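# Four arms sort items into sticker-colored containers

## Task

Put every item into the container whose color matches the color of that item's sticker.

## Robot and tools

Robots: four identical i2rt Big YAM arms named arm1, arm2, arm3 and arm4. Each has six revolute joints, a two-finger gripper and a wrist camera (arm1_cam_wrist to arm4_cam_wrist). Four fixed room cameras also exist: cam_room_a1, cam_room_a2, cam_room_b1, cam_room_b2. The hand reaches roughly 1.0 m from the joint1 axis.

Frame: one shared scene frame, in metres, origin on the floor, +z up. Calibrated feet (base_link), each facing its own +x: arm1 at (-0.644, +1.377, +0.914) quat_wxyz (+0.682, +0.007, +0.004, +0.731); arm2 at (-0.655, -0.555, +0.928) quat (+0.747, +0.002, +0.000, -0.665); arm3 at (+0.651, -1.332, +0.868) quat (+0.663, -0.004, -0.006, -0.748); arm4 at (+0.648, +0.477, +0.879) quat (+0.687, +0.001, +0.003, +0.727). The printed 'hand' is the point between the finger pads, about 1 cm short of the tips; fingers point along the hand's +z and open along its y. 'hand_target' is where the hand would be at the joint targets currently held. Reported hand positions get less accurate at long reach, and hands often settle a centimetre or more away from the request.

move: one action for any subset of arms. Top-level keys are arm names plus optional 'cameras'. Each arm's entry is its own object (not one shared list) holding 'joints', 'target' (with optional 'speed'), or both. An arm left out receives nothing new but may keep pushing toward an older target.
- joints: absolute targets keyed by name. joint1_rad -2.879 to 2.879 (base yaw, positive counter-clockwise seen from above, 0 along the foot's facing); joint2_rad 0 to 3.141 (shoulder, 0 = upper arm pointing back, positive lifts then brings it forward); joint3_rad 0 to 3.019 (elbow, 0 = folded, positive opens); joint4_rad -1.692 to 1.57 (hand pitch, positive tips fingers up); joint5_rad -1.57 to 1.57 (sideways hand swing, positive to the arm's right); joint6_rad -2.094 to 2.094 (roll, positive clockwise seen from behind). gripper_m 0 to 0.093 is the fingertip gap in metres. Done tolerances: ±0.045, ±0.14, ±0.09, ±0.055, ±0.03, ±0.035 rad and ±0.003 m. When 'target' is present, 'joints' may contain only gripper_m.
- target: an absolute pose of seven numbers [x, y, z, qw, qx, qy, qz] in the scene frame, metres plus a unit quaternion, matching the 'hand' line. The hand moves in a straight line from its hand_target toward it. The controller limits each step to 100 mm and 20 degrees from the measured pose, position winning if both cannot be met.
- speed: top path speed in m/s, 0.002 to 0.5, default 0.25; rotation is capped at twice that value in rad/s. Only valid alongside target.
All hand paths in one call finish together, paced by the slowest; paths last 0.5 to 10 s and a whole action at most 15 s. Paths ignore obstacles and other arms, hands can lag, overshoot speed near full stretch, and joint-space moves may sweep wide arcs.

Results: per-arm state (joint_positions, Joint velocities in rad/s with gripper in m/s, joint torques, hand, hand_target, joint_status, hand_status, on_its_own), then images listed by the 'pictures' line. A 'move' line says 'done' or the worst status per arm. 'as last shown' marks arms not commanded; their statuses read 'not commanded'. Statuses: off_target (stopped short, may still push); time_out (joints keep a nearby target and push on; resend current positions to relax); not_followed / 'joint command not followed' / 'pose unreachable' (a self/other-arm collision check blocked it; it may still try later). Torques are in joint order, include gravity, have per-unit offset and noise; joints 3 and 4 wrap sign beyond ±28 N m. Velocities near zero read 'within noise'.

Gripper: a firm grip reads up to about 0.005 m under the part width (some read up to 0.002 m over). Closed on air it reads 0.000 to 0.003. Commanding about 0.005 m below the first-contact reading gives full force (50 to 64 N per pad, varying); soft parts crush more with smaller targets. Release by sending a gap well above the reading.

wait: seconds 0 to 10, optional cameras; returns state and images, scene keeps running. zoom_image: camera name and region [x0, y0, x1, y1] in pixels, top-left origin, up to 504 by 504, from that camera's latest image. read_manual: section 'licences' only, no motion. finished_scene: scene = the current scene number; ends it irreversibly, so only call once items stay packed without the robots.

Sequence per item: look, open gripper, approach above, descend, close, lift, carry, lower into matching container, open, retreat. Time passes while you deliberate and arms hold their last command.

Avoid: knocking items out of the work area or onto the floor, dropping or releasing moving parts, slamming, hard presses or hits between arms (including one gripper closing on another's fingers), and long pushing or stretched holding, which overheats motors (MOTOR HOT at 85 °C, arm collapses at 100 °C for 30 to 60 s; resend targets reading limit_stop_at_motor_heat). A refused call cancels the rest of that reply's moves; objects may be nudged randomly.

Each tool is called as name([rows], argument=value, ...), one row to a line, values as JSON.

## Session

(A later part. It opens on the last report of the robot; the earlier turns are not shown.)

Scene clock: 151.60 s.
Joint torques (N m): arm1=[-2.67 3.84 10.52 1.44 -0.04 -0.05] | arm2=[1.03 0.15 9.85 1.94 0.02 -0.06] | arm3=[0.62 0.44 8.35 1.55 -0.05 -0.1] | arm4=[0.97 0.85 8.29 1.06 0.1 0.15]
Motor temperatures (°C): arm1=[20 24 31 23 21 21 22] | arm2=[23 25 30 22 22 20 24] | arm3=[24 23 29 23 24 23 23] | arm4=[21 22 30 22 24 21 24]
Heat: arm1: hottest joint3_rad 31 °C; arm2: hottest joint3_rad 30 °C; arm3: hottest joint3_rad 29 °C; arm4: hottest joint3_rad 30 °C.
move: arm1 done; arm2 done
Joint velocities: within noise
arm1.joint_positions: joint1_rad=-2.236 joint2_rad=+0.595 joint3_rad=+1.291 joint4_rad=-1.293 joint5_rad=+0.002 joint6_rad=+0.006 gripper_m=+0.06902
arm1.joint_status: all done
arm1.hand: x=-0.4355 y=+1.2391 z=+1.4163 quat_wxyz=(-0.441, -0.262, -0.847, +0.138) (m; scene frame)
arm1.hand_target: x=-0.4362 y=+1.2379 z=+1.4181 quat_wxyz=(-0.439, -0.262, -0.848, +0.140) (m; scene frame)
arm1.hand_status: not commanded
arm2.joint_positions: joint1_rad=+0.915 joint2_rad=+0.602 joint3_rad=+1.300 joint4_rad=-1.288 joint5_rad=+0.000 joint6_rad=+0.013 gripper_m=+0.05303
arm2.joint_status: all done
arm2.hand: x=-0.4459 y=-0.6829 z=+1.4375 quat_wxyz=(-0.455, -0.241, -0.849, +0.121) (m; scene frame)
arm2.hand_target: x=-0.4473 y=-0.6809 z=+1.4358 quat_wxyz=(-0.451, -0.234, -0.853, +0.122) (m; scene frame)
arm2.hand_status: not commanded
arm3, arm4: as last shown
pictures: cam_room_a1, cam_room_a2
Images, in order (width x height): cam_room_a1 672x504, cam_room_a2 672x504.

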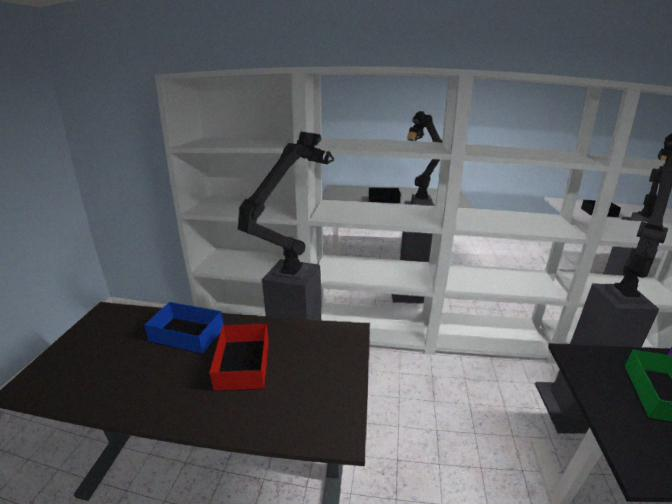

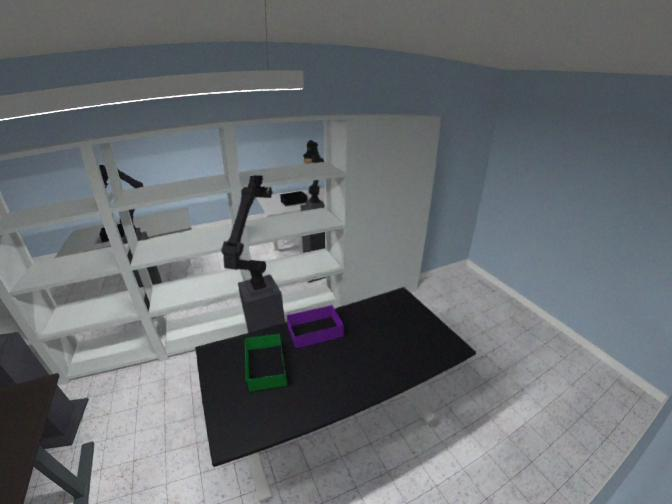

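move(arm1={"joints": {"joint2_rad": 1.311, "joint3_rad": 1.037, "joint4_rad": -1.0}}, arm2={"joints": {"joint2_rad": 1.311, "joint3_rad": 1.037, "joint4_rad": -1.0}}, cameras=[])

move(arm1={"target": [0, 0.925, 1.083, 0.1575, 0.2941, 0.9414, -0.0492], "speed": 0.2}, arm2={"target": [-0.02, -0.935, 1.078, 0.1591, 0.262, 0.9509, -0.0438], "speed": 0.2}, cameras=["arm3_cam_wrist", "arm4_cam_wrist"])

move(arm1={"target": [0, 0.921, 1.014, 0.1575, 0.2941, 0.9414, -0.0492], "speed": 0.1}, arm2={"target": [-0.02, -0.937, 1.02, 0.1591, 0.262, 0.9509, -0.0438], "speed": 0.1}, cameras=["arm3_cam_wrist", "arm4_cam_wrist"])

Scene clock: 160.07 s.
Joint torques (N m): arm1=[-1.96 -7.36 12.26 1.24 -0.04 -0.03] | arm2=[1.14 -10.4 11.22 2.06 0.01 -0.07] | arm3=[0.44 0.56 8.35 1.55 -0.04 -0.1] | arm4=[0.79 0.62 8.34 1.1 0.1 0.16]
Motor temperatures (°C): arm1=[20 24 31 23 21 21 22] | arm2=[23 25 31 22 22 20 24] | arm3=[24 23 29 23 24 23 23] | arm4=[21 22 30 22 24 21 24]
Heat: arm1: hottest joint3_rad 31 °C; arm2: hottest joint3_rad 31 °C; arm3: hottest joint3_rad 29 °C; arm4: hottest joint3_rad 30 °C.
move: arm1 done; arm2 done
Joint velocities: within noise
arm1.joint_positions: joint1_rad=-2.236 joint2_rad=+1.310 joint3_rad=+1.018 joint4_rad=-1.015 joint5_rad=+0.002 joint6_rad=+0.006 gripper_m=+0.06902
arm1.joint_status: all done
arm1.hand: x=-0.2943 y=+1.1406 z=+1.0743 quat_wxyz=(-0.118, -0.294, -0.948, +0.040) (m; scene frame)
arm1.hand_target: x=-0.2874 y=+1.1326 z=+1.0832 quat_wxyz=(-0.133, -0.294, -0.946, +0.045) (m; scene frame)
arm1.hand_status: not commanded
arm2.joint_positions: joint1_rad=+0.915 joint2_rad=+1.300 joint3_rad=+1.033 joint4_rad=-1.018 joint5_rad=+0.000 joint6_rad=+0.013 gripper_m=+0.05303
arm2.joint_status: all done
arm2.hand: x=-0.2919 y=-0.7735 z=+1.1047 quat_wxyz=(-0.138, -0.270, -0.952, +0.035) (m; scene frame)
arm2.hand_target: x=-0.2857 y=-0.7750 z=+1.1037 quat_wxyz=(-0.143, -0.261, -0.954, +0.037) (m; scene frame)
arm2.hand_status: not commanded
arm3, arm4: as last shown
pictures: none
No camera images: "cameras" was empty.

Scene clock: 162.83 s.
Joint torques (N m): arm1=[-2.96 -20.42 17.35 0.5 -0.05 -0.03] | arm2=[1.03 -22.07 16.66 0.83 0.15 -0.06] | arm3=[0.44 0.44 8.34 1.58 -0.06 -0.1] | arm4=[1.14 0.73 8.35 1.11 0.1 0.16]
Motor temperatures (°C): arm1=[20 24 32 23 21 21 22] | arm2=[23 25 31 22 22 20 24] | arm3=[24 23 29 23 24 23 23] | arm4=[21 22 30 22 24 21 24]
Heat: arm1: hottest joint3_rad 32 °C; arm2: hottest joint3_rad 31 °C; arm3: hottest joint3_rad 29 °C; arm4: hottest joint3_rad 30 °C.
move: arm1 off_target; arm2 off_target
Joint velocities: within noise
arm1.joint_positions: joint1_rad=-2.243 joint2_rad=+2.265 joint3_rad=+2.301 joint4_rad=-1.309 joint5_rad=-0.008 joint6_rad=+0.001 gripper_m=+0.06902
arm1.joint_status: not commanded
arm1.hand: x=-0.0068 y=+0.9404 z=+1.0597 quat_wxyz=(-0.135, -0.294, -0.945, +0.041) (m; scene frame)
arm1.hand_target: x=-0.0014 y=+0.9261 z=+1.0832 quat_wxyz=(-0.158, -0.294, -0.941, +0.050) (m; scene frame)
arm1.hand_status: off_target (0.029 m and 2.8 deg from the pose sent, 0.365 m and 4.7 deg at the start)
arm2.joint_positions: joint1_rad=+0.915 joint2_rad=+2.095 joint3_rad=+1.963 joint4_rad=-1.132 joint5_rad=+0.000 joint6_rad=+0.013 gripper_m=+0.05303
arm2.joint_status: not commanded
arm2.hand: x=-0.0350 y=-0.9270 z=+1.0676 quat_wxyz=(-0.148, -0.270, -0.951, +0.038) (m; scene frame)
arm2.hand_target: x=-0.0210 y=-0.9344 z=+1.0779 quat_wxyz=(-0.160, -0.262, -0.951, +0.044) (m; scene frame)
arm2.hand_status: off_target (0.020 m and 1.7 deg from the pose sent, 0.317 m and 2.8 deg at the start)
arm3.joint_positions: joint1_rad=-1.979 joint2_rad=+0.604 joint3_rad=+1.302 joint4_rad=-0.993 joint5_rad=+0.002 joint6_rad=+0.005 gripper_m=+0.09402
arm3.joint_status: not commanded
arm3.hand: x=+0.4116 y=-1.1834 z=+1.4406 quat_wxyz=(+0.150, -0.776, +0.216, +0.573) (m; scene frame)
arm3.hand_target: x=+0.4148 y=-1.1821 z=+1.4390 quat_wxyz=(+0.153, -0.777, +0.218, +0.570) (m; scene frame)
arm3.hand_status: not commanded
arm4.joint_positions: joint1_rad=+0.896 joint2_rad=+0.606 joint3_rad=+1.295 joint4_rad=-0.989 joint5_rad=-0.001 joint6_rad=-0.012 gripper_m=+0.09402
arm4.joint_status: not commanded
arm4.hand: x=+0.4234 y=+0.6413 z=+1.4517 quat_wxyz=(-0.182, +0.767, -0.241, -0.566) (m; scene frame)
arm4.hand_target: x=+0.4263 y=+0.6382 z=+1.4534 quat_wxyz=(-0.178, +0.766, -0.245, -0.567) (m; scene frame)
arm4.hand_status: not commanded
pictures: arm3_cam_wrist, arm4_cam_wrist
Images, in order (width x height): arm3_cam_wrist 672x504, arm4_cam_wrist 672x504.

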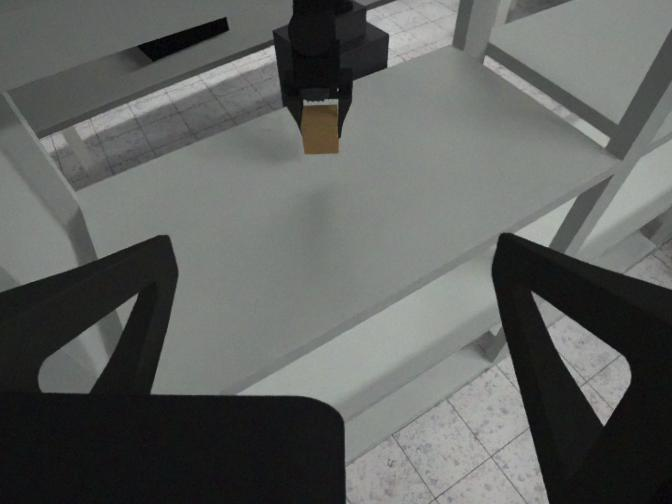

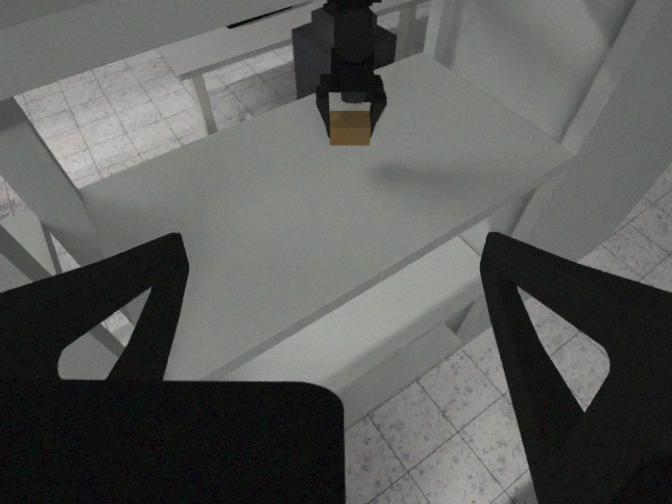

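Scene clock: 164.13 s.
Joint torques (N m): arm1=[-2.96 -20.84 11.59 1.44 -0.07 -0.01] | arm2=[0.73 -22.12 10.62 2.19 0.09 -0.08] | arm3=[0.44 0.5 8.31 1.54 -0.05 -0.1] | arm4=[1.03 0.32 8.32 1.09 0.11 0.12]
Motor temperatures (°C): arm1=[20 24 32 23 21 21 22] | arm2=[23 25 31 22 22 20 24] | arm3=[24 23 29 23 24 23 23] | arm4=[21 22 30 22 24 21 24]
Heat: arm1: hottest joint3_rad 32 °C; arm2: hottest joint3_rad 31 °C; arm3: hottest joint3_rad 29 °C; arm4: hottest joint3_rad 30 °C.
move: arm1 done; arm2 off_target
Joint velocities: within noise
arm1.joint_positions: joint1_rad=-2.247 joint2_rad=+2.284 joint3_rad=+2.215 joint4_rad=-1.169 joint5_rad=-0.009 joint6_rad=-0.003 gripper_m=+0.06902
arm1.joint_status: not commanded
arm1.hand: x=+0.0008 y=+0.9312 z=+1.0164 quat_wxyz=(-0.151, -0.293, -0.943, +0.047) (m; scene frame)
arm1.hand_target: x=-0.0002 y=+0.9212 z=+1.0140 quat_wxyz=(-0.157, -0.294, -0.941, +0.049) (m; scene frame)
arm1.hand_status: done (0.010 m and 0.8 deg from the pose sent, 0.050 m and 2.8 deg at the start)
arm2.joint_positions: joint1_rad=+0.915 joint2_rad=+2.127 joint3_rad=+1.941 joint4_rad=-1.037 joint5_rad=+0.000 joint6_rad=+0.012 gripper_m=+0.05303
arm2.joint_status: not commanded
arm2.hand: x=-0.0214 y=-0.9351 z=+1.0425 quat_wxyz=(-0.168, -0.268, -0.948, +0.044) (m; scene frame)
arm2.hand_target: x=-0.0207 y=-0.9367 z=+1.0203 quat_wxyz=(-0.159, -0.262, -0.951, +0.044) (m; scene frame)
arm2.hand_status: off_target (0.023 m and 1.3 deg from the pose sent, 0.051 m and 1.7 deg at the start)
arm3, arm4: as last shown
pictures: arm3_cam_wrist, arm4_cam_wrist
Images, in order (width x height): arm3_cam_wrist 672x504, arm4_cam_wrist 672x504.

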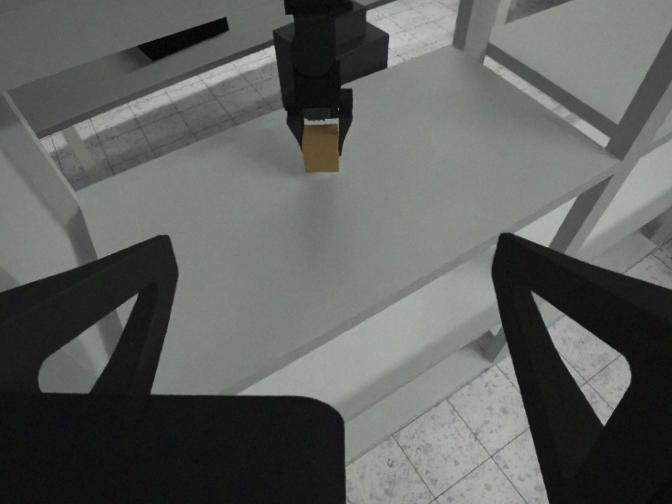

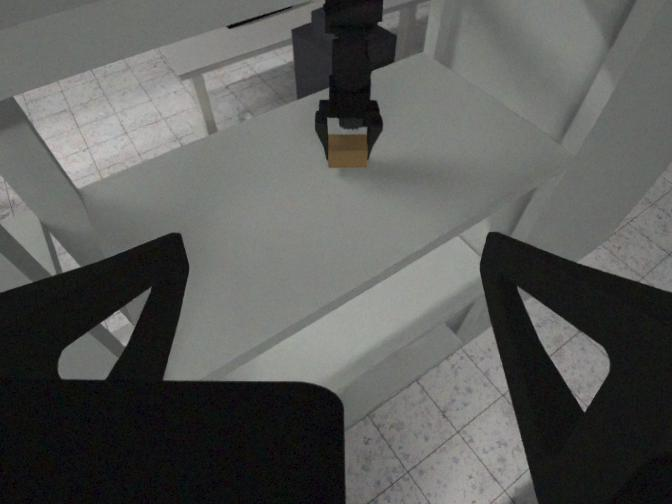

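move(arm1={"target": [0, 0.921, 1.002, 0.1575, 0.2941, 0.9414, -0.0492], "speed": 0.06}, arm2={"target": [-0.02, -0.937, 1.003, 0.1591, 0.262, 0.9509, -0.0438], "speed": 0.06}, cameras=["arm3_cam_wrist", "arm4_cam_wrist"])

zoom_image(camera="arm3_cam_wrist", region=[270, 80, 390, 210])

zoom_image(camera="arm4_cam_wrist", region=[290, 90, 410, 220])

Scene clock: 171.10 s.
Joint torques (N m): arm1=[-2.78 -19.72 11.32 1.57 -0.04 -0.04] | arm2=[0.56 -21.89 10.18 2.22 0.09 -0.08] | arm3=[0.38 0.5 8.36 1.5 -0.06 -0.11] | arm4=[0.97 0.97 8.29 1.06 0.13 0.17]
Motor temperatures (°C): arm1=[20 25 33 23 21 21 22] | arm2=[23 25 32 22 22 20 25] | arm3=[24 23 29 23 24 23 23] | arm4=[21 21 30 22 24 21 24]
Heat: arm1: hottest joint3_rad 33 °C; arm2: hottest joint3_rad 32 °C; arm3: hottest joint3_rad 29 °C; arm4: hottest joint3_rad 30 °C.
move: arm1 off_target; arm2 off_target
Joint velocities: within noise
arm1.joint_positions: joint1_rad=-2.247 joint2_rad=+2.284 joint3_rad=+2.195 joint4_rad=-1.141 joint5_rad=-0.009 joint6_rad=-0.003 gripper_m=+0.06902
arm1.joint_status: not commanded
arm1.hand: x=+0.0015 y=+0.9306 z=+1.0091 quat_wxyz=(-0.155, -0.293, -0.942, +0.048) (m; scene frame)
arm1.hand_target: x=-0.0002 y=+0.9212 z=+1.0020 quat_wxyz=(-0.157, -0.294, -0.941, +0.049) (m; scene frame)
arm1.hand_status: off_target (0.012 m and 0.4 deg from the pose sent, 0.018 m and 0.8 deg at the start)
arm2.joint_positions: joint1_rad=+0.915 joint2_rad=+2.133 joint3_rad=+1.919 joint4_rad=-0.999 joint5_rad=+0.000 joint6_rad=+0.011 gripper_m=+0.05303
arm2.joint_status: not commanded
arm2.hand: x=-0.0199 y=-0.9359 z=+1.0310 quat_wxyz=(-0.172, -0.268, -0.947, +0.045) (m; scene frame)
arm2.hand_target: x=-0.0209 y=-0.9365 z=+1.0033 quat_wxyz=(-0.159, -0.262, -0.951, +0.044) (m; scene frame)
arm2.hand_status: off_target (0.028 m and 1.7 deg from the pose sent, 0.040 m and 1.2 deg at the start)
arm3, arm4: as last shown
pictures: arm3_cam_wrist, arm4_cam_wrist
Images, in order (width x height): arm3_cam_wrist 672x504, arm4_cam_wrist 672x504.

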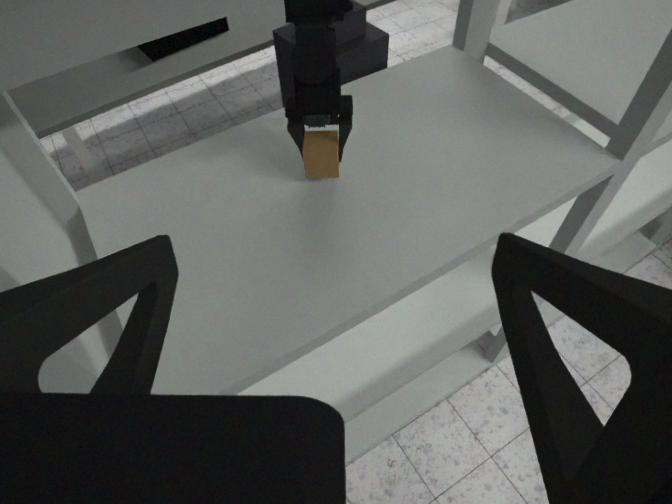

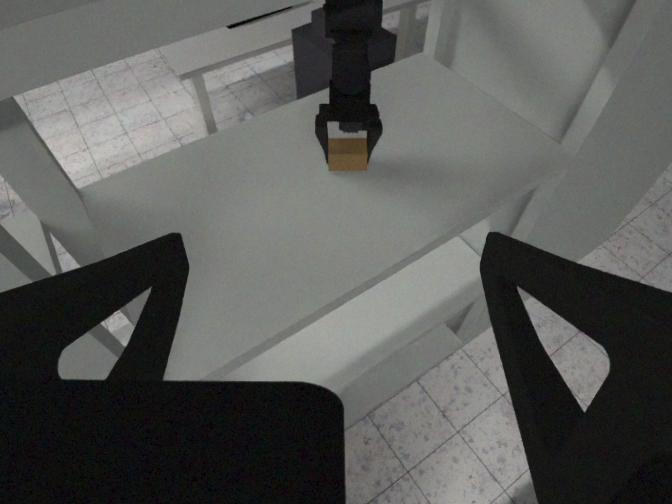

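Scaled by 3.877.

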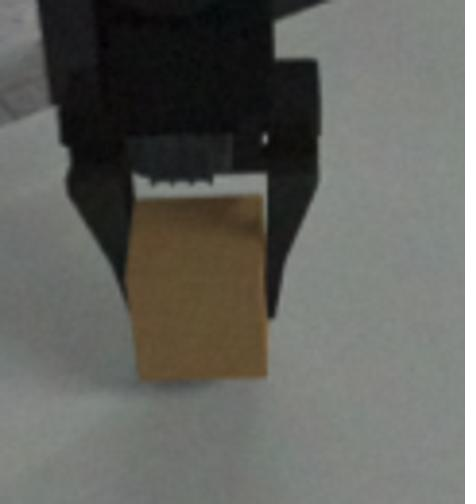

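Scaled by 3.877.

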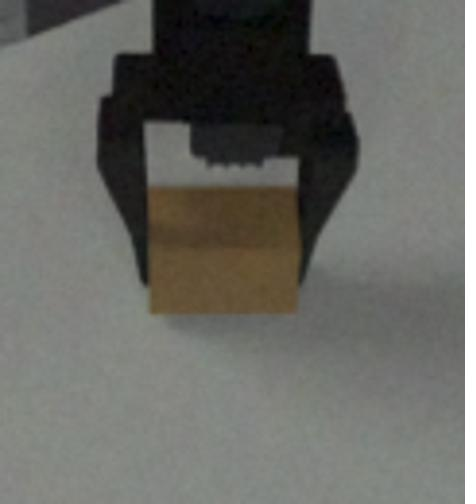

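move(arm1={"target": [0, 0.921, 0.995, 0.1575, 0.2941, 0.9414, -0.0492], "speed": 0.06}, arm2={"target": [-0.02, -0.937, 0.989, 0.1591, 0.262, 0.9509, -0.0438], "speed": 0.06}, cameras=["arm3_cam_wrist", "arm4_cam_wrist"])

zoom_image(camera="arm3_cam_wrist", region=[270, 80, 390, 210])

zoom_image(camera="arm4_cam_wrist", region=[290, 90, 410, 220])

Scene clock: 176.30 s.
Joint torques (N m): arm1=[-2.32 -19.9 11.44 1.55 -0.04 -0.02] | arm2=[0.79 -22.01 10.13 2.18 0.09 -0.08] | arm3=[0.56 0.44 8.32 1.55 -0.06 -0.1] | arm4=[1.2 0.67 8.32 1.07 0.15 0.16]
Motor temperatures (°C): arm1=[20 26 33 23 21 21 23] | arm2=[23 25 32 22 22 20 25] | arm3=[24 23 29 23 24 23 23] | arm4=[21 21 30 22 24 21 24]
Heat: arm1: hottest joint3_rad 33 °C; arm2: hottest joint3_rad 32 °C; arm3: hottest joint3_rad 29 °C; arm4: hottest joint3_rad 30 °C.
move: arm1 off_target; arm2 off_target
Joint velocities: within noise
arm1.joint_positions: joint1_rad=-2.247 joint2_rad=+2.284 joint3_rad=+2.182 joint4_rad=-1.125 joint5_rad=-0.009 joint6_rad=-0.003 gripper_m=+0.06902
arm1.joint_status: not commanded
arm1.hand: x=+0.0018 y=+0.9303 z=+1.0048 quat_wxyz=(-0.157, -0.293, -0.942, +0.048) (m; scene frame)
arm1.hand_target: x=-0.0002 y=+0.9212 z=+0.9950 quat_wxyz=(-0.157, -0.294, -0.941, +0.049) (m; scene frame)
arm1.hand_status: off_target (0.014 m and 0.2 deg from the pose sent, 0.017 m and 0.4 deg at the start)
arm2.joint_positions: joint1_rad=+0.915 joint2_rad=+2.144 joint3_rad=+1.900 joint4_rad=-0.968 joint5_rad=+0.000 joint6_rad=+0.011 gripper_m=+0.05303
arm2.joint_status: not commanded
arm2.hand: x=-0.0193 y=-0.9362 z=+1.0177 quat_wxyz=(-0.173, -0.267, -0.947, +0.045) (m; scene frame)
arm2.hand_target: x=-0.0209 y=-0.9365 z=+0.9895 quat_wxyz=(-0.159, -0.262, -0.951, +0.044) (m; scene frame)
arm2.hand_status: off_target (0.029 m and 1.7 deg from the pose sent, 0.042 m and 1.7 deg at the start)
arm3, arm4: as last shown
pictures: arm3_cam_wrist, arm4_cam_wrist
Images, in order (width x height): arm3_cam_wrist 672x504, arm4_cam_wrist 672x504.

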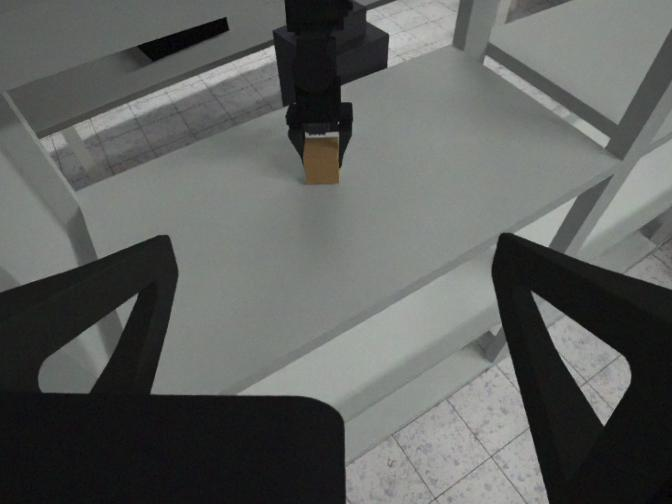

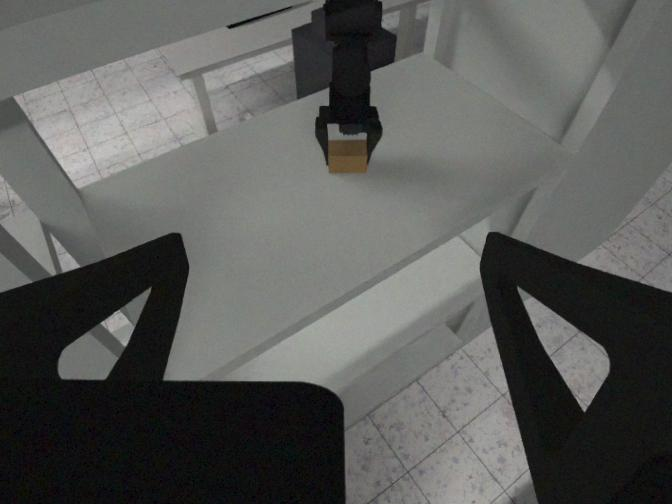

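Scaled by 3.877.

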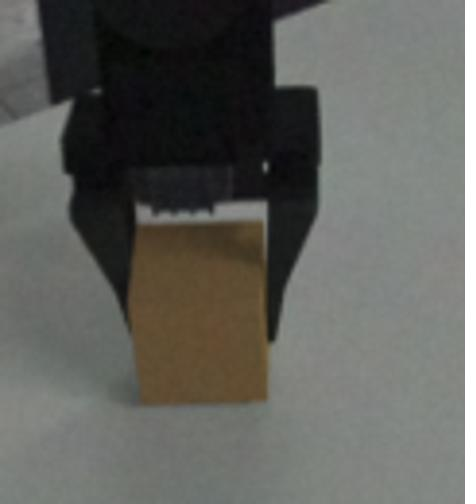

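Scaled by 3.877.

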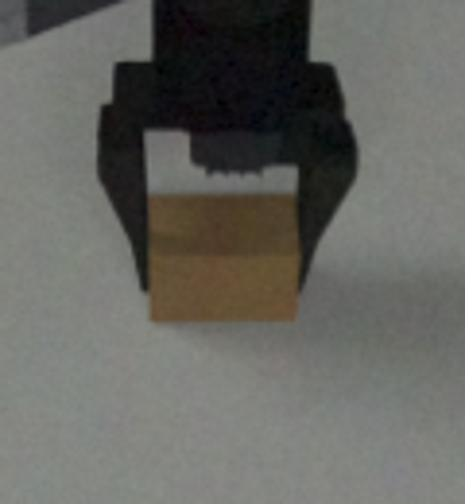

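move(arm1={"target": [0, 0.921, 0.988, 0.1575, 0.2941, 0.9414, -0.0492], "speed": 0.06}, arm2={"target": [-0.02, -0.937, 0.982, 0.1591, 0.262, 0.9509, -0.0438], "speed": 0.06}, cameras=["arm3_cam_wrist", "arm4_cam_wrist"])

zoom_image(camera="arm3_cam_wrist", region=[270, 80, 390, 210])

zoom_image(camera="arm4_cam_wrist", region=[290, 90, 410, 220])

Scene clock: 182.03 s.
Joint torques (N m): arm1=[-2.96 -19.96 10.58 1.37 -0.06 -0.03] | arm2=[0.79 -21.54 9.57 2.28 0.09 -0.07] | arm3=[0.56 0.38 8.34 1.55 -0.06 -0.1] | arm4=[1.55 0.79 8.35 0.91 0.14 0.13]
Motor temperatures (°C): arm1=[20 26 33 23 21 21 23] | arm2=[23 26 32 22 22 20 25] | arm3=[24 23 29 23 24 23 23] | arm4=[21 21 30 22 24 21 24]
Heat: arm1: hottest joint3_rad 33 °C; arm2: hottest joint3_rad 32 °C; arm3: hottest joint3_rad 29 °C; arm4: hottest joint3_rad 30 °C.
move: arm1 off_target; arm2 off_target
Joint velocities: within noise
arm1.joint_positions: joint1_rad=-2.248 joint2_rad=+2.284 joint3_rad=+2.178 joint4_rad=-1.112 joint5_rad=-0.010 joint6_rad=-0.003 gripper_m=+0.06902
arm1.joint_status: not commanded
arm1.hand: x=+0.0034 y=+0.9290 z=+1.0041 quat_wxyz=(-0.161, -0.292, -0.941, +0.049) (m; scene frame)
arm1.hand_target: x=-0.0004 y=+0.9212 z=+0.9882 quat_wxyz=(-0.157, -0.294, -0.941, +0.049) (m; scene frame)
arm1.hand_status: off_target (0.018 m and 0.5 deg from the pose sent, 0.019 m and 0.2 deg at the start)
arm2.joint_positions: joint1_rad=+0.915 joint2_rad=+2.144 joint3_rad=+1.897 joint4_rad=-0.956 joint5_rad=+0.000 joint6_rad=+0.011 gripper_m=+0.05303
arm2.joint_status: not commanded
arm2.hand: x=-0.0176 y=-0.9372 z=+1.0174 quat_wxyz=(-0.177, -0.267, -0.946, +0.046) (m; scene frame)
arm2.hand_target: x=-0.0213 y=-0.9363 z=+0.9827 quat_wxyz=(-0.159, -0.262, -0.951, +0.044) (m; scene frame)
arm2.hand_status: off_target (0.035 m and 2.2 deg from the pose sent, 0.036 m and 1.7 deg at the start)
arm3, arm4: as last shown
pictures: arm3_cam_wrist, arm4_cam_wrist
Images, in order (width x height): arm3_cam_wrist 672x504, arm4_cam_wrist 672x504.

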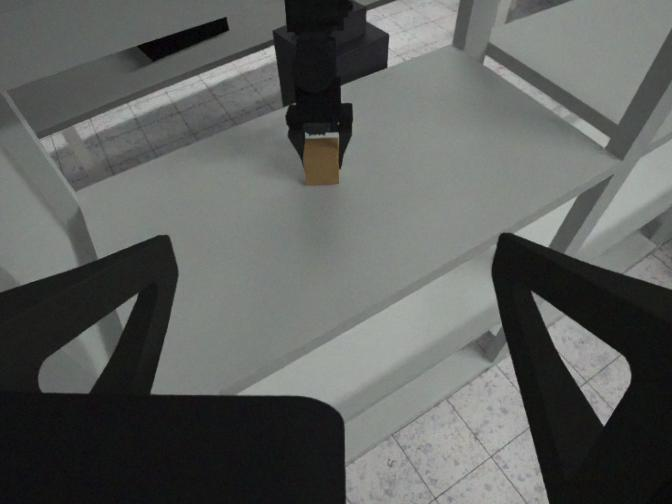

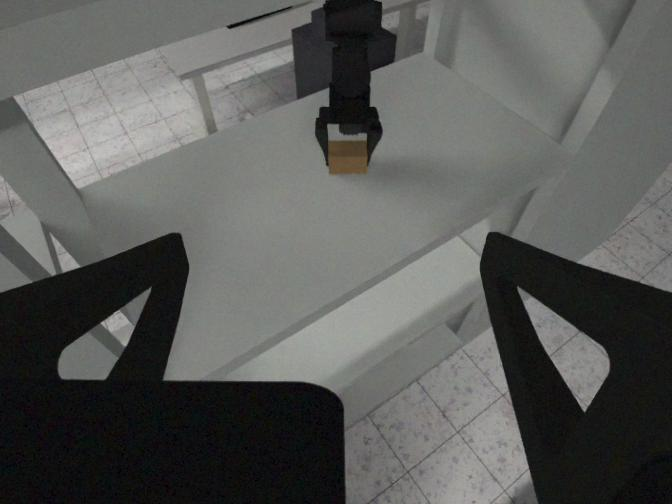

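Scaled by 3.877.

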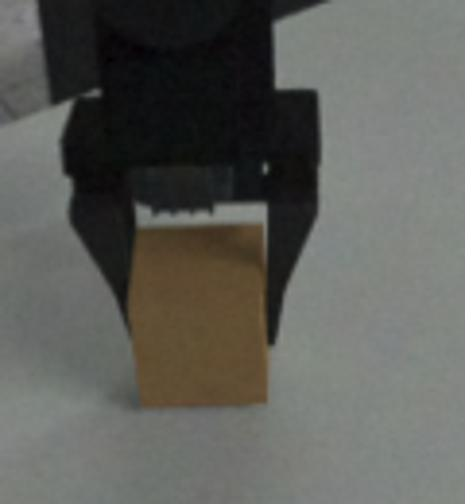

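Scaled by 3.877.

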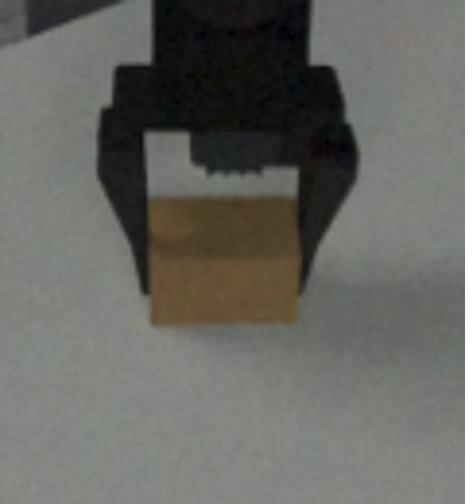

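move(arm1={"joints": {"gripper_m": 0.093}}, arm2={"joints": {"gripper_m": 0.093}}, arm3={"joints": {"joint2_rad": 1.033, "joint3_rad": 0.778, "joint4_rad": -0.531}}, arm4={"joints": {"joint2_rad": 1.033, "joint3_rad": 0.778, "joint4_rad": -0.531}}, cameras=["arm3_cam_wrist", "arm4_cam_wrist"])

move(arm1={"target": [-0.05, 0.956, 1.028, 0.1575, 0.2941, 0.9414, -0.0492], "speed": 0.12}, arm2={"target": [-0.075, -0.906, 1.035, 0.1591, 0.262, 0.9509, -0.0438], "speed": 0.12}, cameras=[])

move(arm1={"target": [-0.2875, 1.13, 1.09, 0.1575, 0.2941, 0.9414, -0.0492], "speed": 0.25}, arm2={"target": [-0.2857, -0.775, 1.1, 0.1591, 0.262, 0.9509, -0.0438], "speed": 0.25}, cameras=["arm3_cam_wrist", "arm4_cam_wrist"])

Scene clock: 192.23 s.
Joint torques (N m): arm1=[-2.32 -19.72 10.74 1.5 -0.01 -0.02] | arm2=[0.73 -21.48 9.55 2.17 0.08 -0.07] | arm3=[0.62 -7.41 10.58 2.04 -0.06 -0.11] | arm4=[1.14 -7.88 11.17 1.69 0.1 0.16]
Motor temperatures (°C): arm1=[20 27 33 23 21 21 23] | arm2=[23 26 32 22 22 20 25] | arm3=[24 23 29 23 24 23 23] | arm4=[21 21 30 22 24 21 24]
Heat: arm1: hottest joint3_rad 33 °C; arm2: hottest joint3_rad 32 °C; arm3: hottest joint3_rad 29 °C; arm4: hottest joint3_rad 30 °C.
move: arm1 done; arm2 done; arm3 done; arm4 done
Joint velocities: within noise
arm1.joint_positions: joint1_rad=-2.251 joint2_rad=+2.284 joint3_rad=+2.175 joint4_rad=-1.107 joint5_rad=-0.011 joint6_rad=-0.003 gripper_m=+0.09297
arm1.joint_status: all done
arm1.hand: x=+0.0021 y=+0.9268 z=+1.0029 quat_wxyz=(-0.162, -0.294, -0.941, +0.049) (m; scene frame)
arm1.hand_target: x=-0.0004 y=+0.9212 z=+0.9882 quat_wxyz=(-0.158, -0.294, -0.941, +0.049) (m; scene frame)
arm1.hand_status: not commanded
arm2.joint_positions: joint1_rad=+0.915 joint2_rad=+2.144 joint3_rad=+1.897 joint4_rad=-0.953 joint5_rad=+0.000 joint6_rad=+0.011 gripper_m=+0.09293
arm2.joint_status: all done
arm2.hand: x=-0.0170 y=-0.9376 z=+1.0174 quat_wxyz=(-0.179, -0.267, -0.946, +0.047) (m; scene frame)
arm2.hand_target: x=-0.0213 y=-0.9362 z=+0.9827 quat_wxyz=(-0.159, -0.262, -0.951, +0.044) (m; scene frame)
arm2.hand_status: not commanded
arm3.joint_positions: joint1_rad=-1.979 joint2_rad=+1.035 joint3_rad=+0.766 joint4_rad=-0.546 joint5_rad=+0.002 joint6_rad=+0.005 gripper_m=+0.09402
arm3.joint_status: all done
arm3.hand: x=+0.2852 y=-1.1143 z=+1.0743 quat_wxyz=(+0.090, -0.897, +0.248, +0.354) (m; scene frame)
arm3.hand_target: x=+0.2824 y=-1.1075 z=+1.0843 quat_wxyz=(+0.096, -0.891, +0.249, +0.366) (m; scene frame)
arm3.hand_status: not commanded
arm4.joint_positions: joint1_rad=+0.896 joint2_rad=+1.039 joint3_rad=+0.750 joint4_rad=-0.549 joint5_rad=-0.001 joint6_rad=-0.012 gripper_m=+0.09402
arm4.joint_status: all done
arm4.hand: x=+0.3074 y=+0.7212 z=+1.0796 quat_wxyz=(-0.109, +0.890, -0.279, -0.342) (m; scene frame)
arm4.hand_target: x=+0.2983 y=+0.7262 z=+1.1002 quat_wxyz=(-0.114, +0.880, -0.280, -0.366) (m; scene frame)
arm4.hand_status: not commanded
pictures: arm3_cam_wrist, arm4_cam_wrist
Images, in order (width x height): arm3_cam_wrist 672x504, arm4_cam_wrist 672x504.

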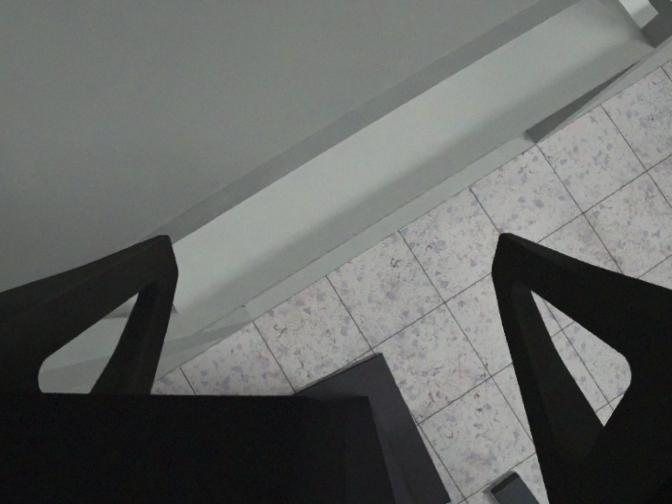

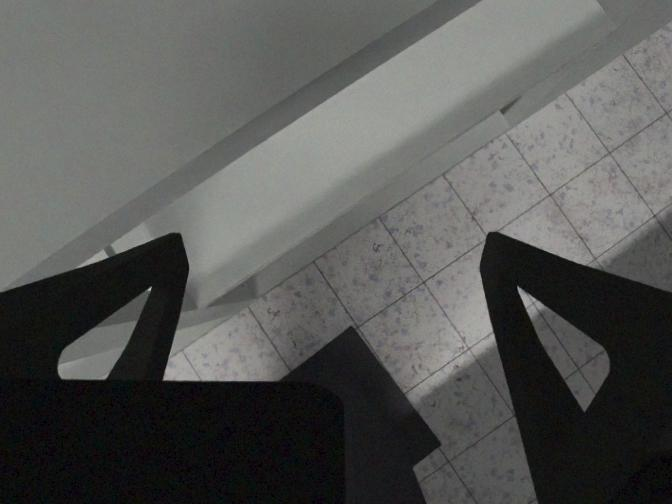

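Scene clock: 193.50 s.
Joint torques (N m): arm1=[-2.67 -21.83 10.66 1.51 0.1 -0.07] | arm2=[0.44 -23 9.69 1.36 -0.03 -0.03] | arm3=[0.62 -7.53 10.54 1.99 -0.05 -0.1] | arm4=[1.2 -7.3 10.95 1.72 0.1 0.17]
Motor temperatures (°C): arm1=[20 27 33 23 21 21 23] | arm2=[23 26 32 22 22 20 25] | arm3=[24 23 29 23 24 23 23] | arm4=[21 21 30 22 24 21 24]
Heat: arm1: hottest joint3_rad 33 °C; arm2: hottest joint3_rad 32 °C; arm3: hottest joint3_rad 29 °C; arm4: hottest joint3_rad 30 °C.
move: arm1 off_target; arm2 done
Joint velocities: arm1=[within noise] | arm2=[0.005 -0.005 -0.046 0.007 -0.007 0.037 0] | arm3=[within noise] | arm4=[within noise]
arm1.joint_positions: joint1_rad=-2.251 joint2_rad=+2.113 joint3_rad=+1.898 joint4_rad=-1.053 joint5_rad=-0.012 joint6_rad=-0.004 gripper_m=+0.09297
arm1.joint_status: not commanded
arm1.hand: x=-0.0501 y=+0.9638 z=+1.0073 quat_wxyz=(-0.138, -0.295, -0.945, +0.041) (m; scene frame)
arm1.hand_target: x=-0.0501 y=+0.9563 z=+1.0279 quat_wxyz=(-0.157, -0.294, -0.941, +0.049) (m; scene frame)
arm1.hand_status: off_target (0.022 m and 2.5 deg from the pose sent, 0.065 m and 0.5 deg at the start)
arm2.joint_positions: joint1_rad=+0.917 joint2_rad=+1.978 joint3_rad=+1.688 joint4_rad=-0.938 joint5_rad=+0.003 joint6_rad=+0.005 gripper_m=+0.09294
arm2.joint_status: not commanded
arm2.hand: x=-0.0691 y=-0.9058 z=+1.0383 quat_wxyz=(-0.165, -0.264, -0.949, +0.044) (m; scene frame)
arm2.hand_target: x=-0.0749 y=-0.9059 z=+1.0351 quat_wxyz=(-0.159, -0.262, -0.951, +0.044) (m; scene frame)
arm2.hand_status: done (0.007 m and 0.7 deg from the pose sent, 0.068 m and 2.4 deg at the start)
arm3, arm4: as last shown
pictures: none
No camera images: "cameras" was empty.

Scene clock: 195.30 s.
Joint torques (N m): arm1=[-2.02 -6.53 10.96 0.7 0.11 0.02] | arm2=[1.14 -10.93 9.91 0.96 0.11 0.06] | arm3=[0.56 -7.53 10.55 1.99 -0.05 -0.11] | arm4=[1.03 -7.94 10.91 1.68 0.11 0.12]
Motor temperatures (°C): arm1=[20 27 33 23 21 21 22] | arm2=[23 26 32 22 22 20 24] | arm3=[24 23 29 23 24 23 23] | arm4=[21 21 31 22 24 21 24]
Heat: arm1: hottest joint3_rad 33 °C; arm2: hottest joint3_rad 32 °C; arm3: hottest joint3_rad 29 °C; arm4: hottest joint3_rad 31 °C.
move: arm1 done; arm2 off_target
Joint velocities: within noise
arm1.joint_positions: joint1_rad=-2.251 joint2_rad=+1.279 joint3_rad=+1.015 joint4_rad=-0.954 joint5_rad=-0.011 joint6_rad=-0.002 gripper_m=+0.09297
arm1.joint_status: not commanded
arm1.hand: x=-0.2866 y=+1.1300 z=+1.0902 quat_wxyz=(-0.161, -0.294, -0.941, +0.049) (m; scene frame)
arm1.hand_target: x=-0.2874 y=+1.1301 z=+1.0900 quat_wxyz=(-0.158, -0.294, -0.941, +0.049) (m; scene frame)
arm1.hand_status: done (0.001 m and 0.4 deg from the pose sent, 0.301 m and 2.5 deg at the start)
arm2.joint_positions: joint1_rad=+0.917 joint2_rad=+1.290 joint3_rad=+1.017 joint4_rad=-0.938 joint5_rad=+0.003 joint6_rad=+0.005 gripper_m=+0.09294
arm2.joint_status: not commanded
arm2.hand: x=-0.2807 y=-0.7801 z=+1.1083 quat_wxyz=(-0.173, -0.264, -0.948, +0.047) (m; scene frame)
arm2.hand_target: x=-0.2857 y=-0.7750 z=+1.1001 quat_wxyz=(-0.159, -0.262, -0.951, +0.044) (m; scene frame)
arm2.hand_status: off_target (0.011 m and 1.7 deg from the pose sent, 0.260 m and 0.7 deg at the start)
arm3, arm4: as last shown
pictures: arm3_cam_wrist, arm4_cam_wrist
Images, in order (width x height): arm3_cam_wrist 672x504, arm4_cam_wrist 672x504.

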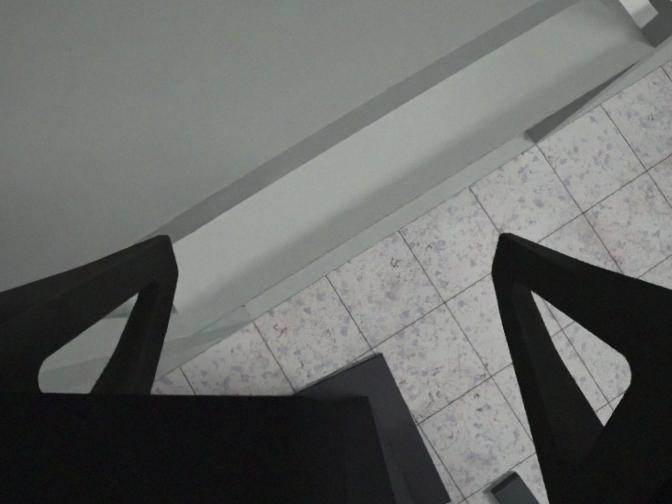

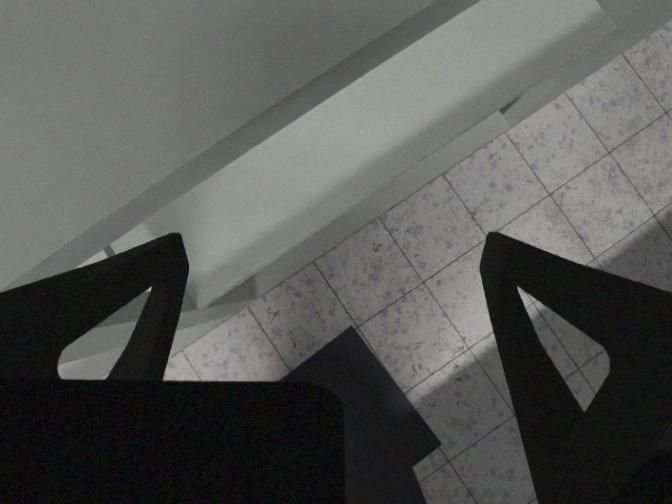

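move(arm1={"joints": {"joint2_rad": 0.6, "joint3_rad": 1.3, "joint4_rad": -1.3}}, arm2={"joints": {"joint2_rad": 0.6, "joint3_rad": 1.3, "joint4_rad": -1.3}}, arm3={"target": [0.10, -1.008, 1.11, 0.1016, -0.8907, 0.2454, 0.3690], "speed": 0.2}, arm4={"target": [0.1055, 0.884, 1.11, 0.1141, -0.8819, 0.2755, 0.3653], "speed": 0.2}, cameras=["arm3_cam_wrist", "arm4_cam_wrist"])

zoom_image(camera="arm3_cam_wrist", region=[240, 60, 440, 260])

zoom_image(camera="arm4_cam_wrist", region=[240, 60, 440, 260])

Scene clock: 204.00 s.
Joint torques (N m): arm1=[-2.32 3.78 10.25 1.4 0.1 0.02] | arm2=[1.14 1.14 10.11 1.87 0.11 0.06] | arm3=[2.02 -15.38 13.96 1.03 0.12 -0.06] | arm4=[0.97 -16.97 12.78 0.66 -0.06 -0.08]
Motor temperatures (°C): arm1=[20 26 33 23 21 21 22] | arm2=[23 26 32 22 22 20 24] | arm3=[24 23 29 23 24 23 23] | arm4=[21 22 32 22 24 21 24]
Heat: arm1: hottest joint3_rad 33 °C; arm2: hottest joint3_rad 32 °C; arm3: hottest joint3_rad 29 °C; arm4: hottest joint3_rad 32 °C.
move: arm1 done; arm2 done; arm3 off_target; arm4 off_target
Joint velocities: within noise
arm1.joint_positions: joint1_rad=-2.251 joint2_rad=+0.596 joint3_rad=+1.292 joint4_rad=-1.292 joint5_rad=-0.010 joint6_rad=-0.002 gripper_m=+0.09297
arm1.joint_status: all done
arm1.hand: x=-0.4359 y=+1.2374 z=+1.4165 quat_wxyz=(-0.441, -0.262, -0.847, +0.138) (m; scene frame)
arm1.hand_target: x=-0.4366 y=+1.2374 z=+1.4181 quat_wxyz=(-0.439, -0.262, -0.848, +0.139) (m; scene frame)
arm1.hand_status: not commanded
arm2.joint_positions: joint1_rad=+0.917 joint2_rad=+0.594 joint3_rad=+1.296 joint4_rad=-1.287 joint5_rad=+0.003 joint6_rad=+0.005 gripper_m=+0.09294
arm2.joint_status: all done
arm2.hand: x=-0.4480 y=-0.6819 z=+1.4378 quat_wxyz=(-0.457, -0.237, -0.848, +0.124) (m; scene frame)
arm2.hand_target: x=-0.4475 y=-0.6812 z=+1.4358 quat_wxyz=(-0.450, -0.236, -0.852, +0.122) (m; scene frame)
arm2.hand_status: not commanded
arm3.joint_positions: joint1_rad=-1.979 joint2_rad=+1.558 joint3_rad=+1.281 joint4_rad=-0.533 joint5_rad=+0.017 joint6_rad=+0.005 gripper_m=+0.09402
arm3.joint_status: not commanded
arm3.hand: x=+0.1156 y=-1.0118 z=+1.0897 quat_wxyz=(+0.098, -0.896, +0.250, +0.354) (m; scene frame)
arm3.hand_target: x=+0.1010 y=-1.0087 z=+1.1103 quat_wxyz=(+0.102, -0.891, +0.245, +0.369) (m; scene frame)
arm3.hand_status: off_target (0.026 m and 1.9 deg from the pose sent, 0.217 m and 2.4 deg at the start)
arm4.joint_positions: joint1_rad=+0.875 joint2_rad=+1.670 joint3_rad=+1.386 joint4_rad=-0.523 joint5_rad=-0.022 joint6_rad=-0.020 gripper_m=+0.09402
arm4.joint_status: not commanded
arm4.hand: x=+0.1145 y=+0.8717 z=+1.0960 quat_wxyz=(-0.109, +0.884, -0.280, -0.357) (m; scene frame)
arm4.hand_target: x=+0.1064 y=+0.8834 z=+1.1099 quat_wxyz=(-0.114, +0.882, -0.276, -0.365) (m; scene frame)
arm4.hand_status: off_target (0.021 m and 1.3 deg from the pose sent, 0.261 m and 2.9 deg at the start)
pictures: arm3_cam_wrist, arm4_cam_wrist
Images, in order (width x height): arm3_cam_wrist 672x504, arm4_cam_wrist 672x504.

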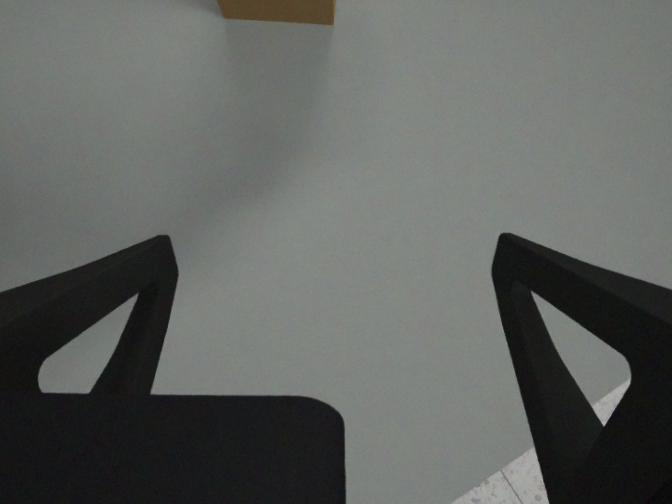

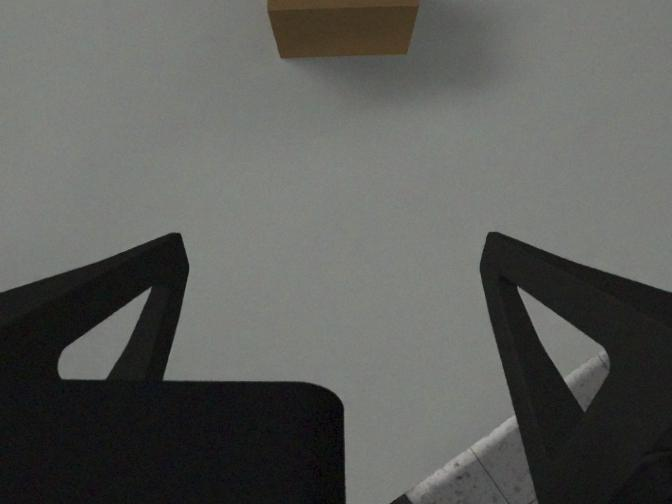

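Scaled by 2.520.

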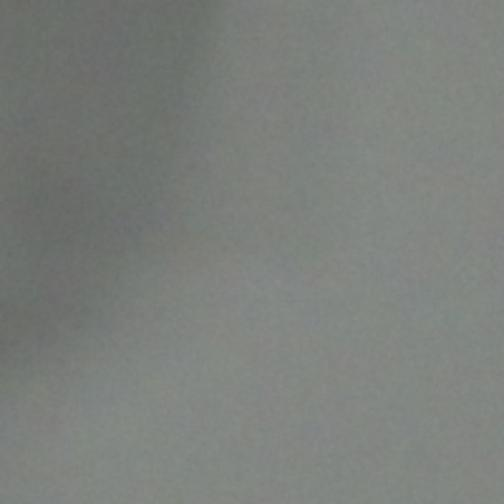

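Scaled by 2.520.

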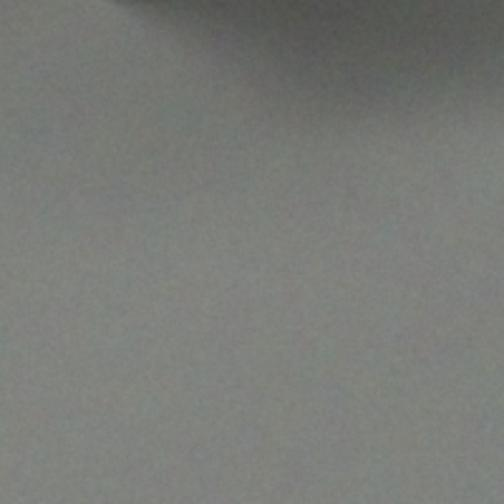

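move(arm3={"target": [0.003, -0.991, 1.055, 0.099, -0.895, 0.2482, 0.3571], "speed": 0.15}, arm4={"target": [0.048, 0.931, 1.05, 0.1141, -0.8819, 0.2755, 0.3653], "speed": 0.15}, cameras=["arm3_cam_wrist", "arm4_cam_wrist"])

Scene clock: 246.53 s.
Joint torques (N m): arm1=[-1.9 3.96 10.5 1.4 0.09 0.04] | arm2=[1.14 1.03 10.14 1.84 0.11 0.07] | arm3=[2.37 -20.01 13.98 1.65 0.13 0.03] | arm4=[0.44 -20.42 12.77 1.7 -0.06 -0.07]
Motor temperatures (°C): arm1=[20 25 32 23 21 21 22] | arm2=[23 25 32 22 22 20 23] | arm3=[24 23 34 23 24 23 23] | arm4=[21 22 42 22 24 21 24]
Heat: arm1: hottest joint3_rad 32 °C; arm2: hottest joint3_rad 32 °C; arm3: hottest joint3_rad 34 °C; arm4: hottest joint3_rad 42 °C.
move: arm3 off_target; arm4 off_target
Joint velocities: within noise
arm1, arm2: as last shown
arm3.joint_positions: joint1_rad=-1.929 joint2_rad=+1.838 joint3_rad=+1.514 joint4_rad=-0.533 joint5_rad=+0.057 joint6_rad=+0.039 gripper_m=+0.09402
arm3.joint_status: not commanded
arm3.hand: x=+0.0250 y=-0.9932 z=+1.0325 quat_wxyz=(+0.096, -0.904, +0.251, +0.333) (m; scene frame)
arm3.hand_target: x=+0.0047 y=-0.9920 z=+1.0553 quat_wxyz=(+0.099, -0.895, +0.248, +0.357) (m; scene frame)
arm3.hand_status: off_target (0.032 m and 3.0 deg from the pose sent, 0.120 m and 0.5 deg at the start)
arm4.joint_positions: joint1_rad=+0.870 joint2_rad=+1.896 joint3_rad=+1.545 joint4_rad=-0.486 joint5_rad=-0.025 joint6_rad=-0.024 gripper_m=+0.09402
arm4.joint_status: not commanded
arm4.hand: x=+0.0624 y=+0.9135 z=+1.0342 quat_wxyz=(-0.104, +0.890, -0.282, -0.344) (m; scene frame)
arm4.hand_target: x=+0.0495 y=+0.9299 z=+1.0503 quat_wxyz=(-0.114, +0.882, -0.276, -0.365) (m; scene frame)
arm4.hand_status: off_target (0.028 m and 2.9 deg from the pose sent, 0.100 m and 1.2 deg at the start)
pictures: arm3_cam_wrist, arm4_cam_wrist
Images, in order (width x height): arm3_cam_wrist 672x504, arm4_cam_wrist 672x504.

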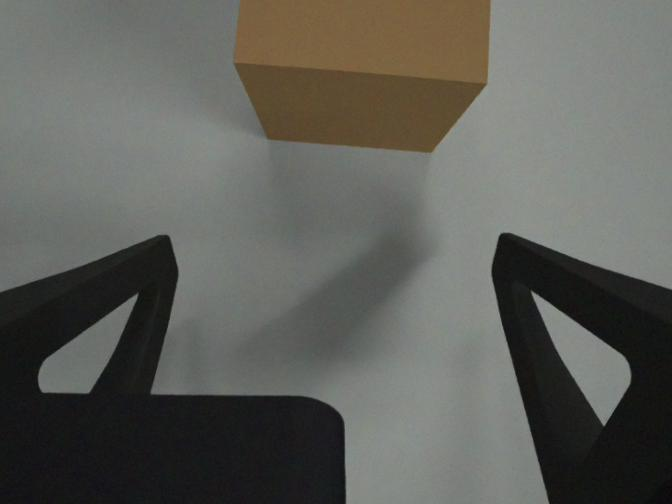

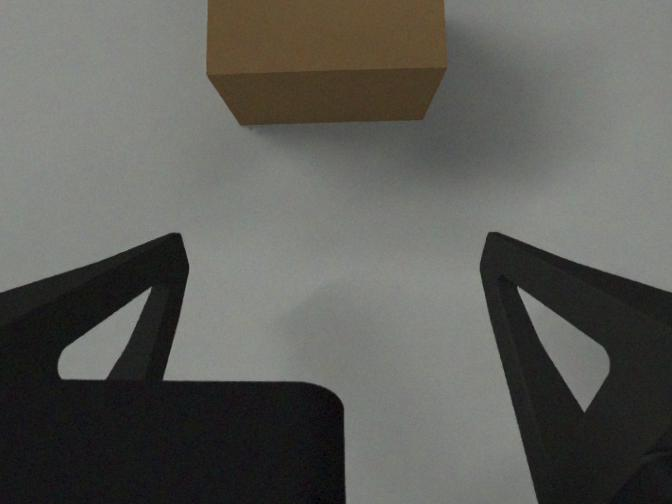

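move(arm3={"target": [-0.060, -0.949, 1.008, 0.1021, -0.8929, 0.256, 0.3563], "speed": 0.12}, arm4={"target": [-0.015, 0.972, 0.998, 0.1141, -0.8819, 0.2755, 0.3653], "speed": 0.12}, cameras=["arm3_cam_wrist", "arm4_cam_wrist"])

Scene clock: 259.07 s.
Joint torques (N m): arm1=[-1.73 3.96 10.24 1.28 0.12 -0.03] | arm2=[1.26 1.08 10.18 1.88 0.11 0.06] | arm3=[1.55 -20.01 13 1.39 0.22 -0.01] | arm4=[0.85 -21.77 12.18 1.06 -0.06 -0.01]
Motor temperatures (°C): arm1=[20 24 32 23 21 21 22] | arm2=[23 25 32 22 22 20 23] | arm3=[24 24 34 23 24 23 23] | arm4=[21 23 43 22 24 21 24]
Heat: arm1: hottest joint3_rad 32 °C; arm2: hottest joint3_rad 32 °C; arm3: hottest joint3_rad 34 °C; arm4: hottest joint3_rad 43 °C.
move: arm3 off_target; arm4 off_target
Joint velocities: within noise
arm1, arm2: as last shown
arm3.joint_positions: joint1_rad=-1.929 joint2_rad=+2.037 joint3_rad=+1.768 joint4_rad=-0.530 joint5_rad=+0.060 joint6_rad=+0.047 gripper_m=+0.09401
arm3.joint_status: not commanded
arm3.hand: x=-0.0476 y=-0.9551 z=+1.0221 quat_wxyz=(+0.102, -0.892, +0.254, +0.359) (m; scene frame)
arm3.hand_target: x=-0.0589 y=-0.9495 z=+1.0081 quat_wxyz=(+0.102, -0.893, +0.256, +0.357) (m; scene frame)
arm3.hand_status: off_target (0.020 m and 0.4 deg from the pose sent, 0.099 m and 3.1 deg at the start)
arm4.joint_positions: joint1_rad=+0.870 joint2_rad=+2.109 joint3_rad=+1.804 joint4_rad=-0.477 joint5_rad=-0.020 joint6_rad=-0.027 gripper_m=+0.09402
arm4.joint_status: not commanded
arm4.hand: x=-0.0035 y=+0.9638 z=+1.0134 quat_wxyz=(-0.116, +0.880, -0.278, -0.368) (m; scene frame)
arm4.hand_target: x=-0.0139 y=+0.9711 z=+0.9980 quat_wxyz=(-0.114, +0.882, -0.275, -0.366) (m; scene frame)
arm4.hand_status: off_target (0.021 m and 0.4 deg from the pose sent, 0.104 m and 2.9 deg at the start)
pictures: arm3_cam_wrist, arm4_cam_wrist
Images, in order (width x height): arm3_cam_wrist 672x504, arm4_cam_wrist 672x504.

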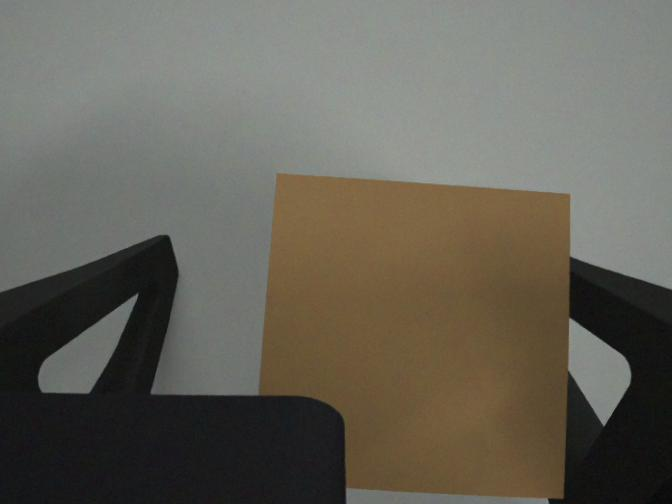

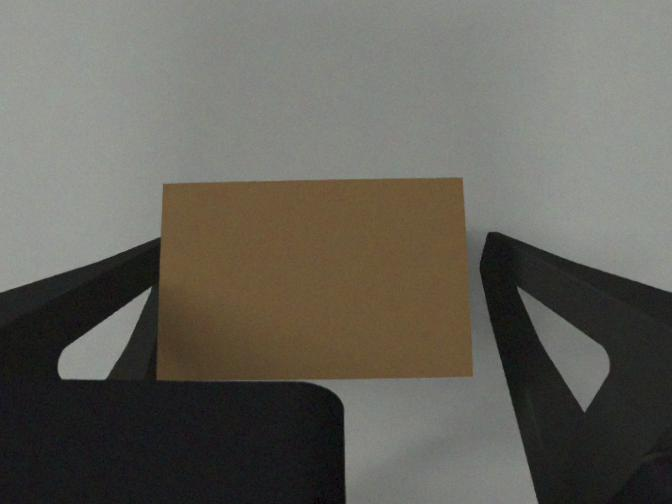

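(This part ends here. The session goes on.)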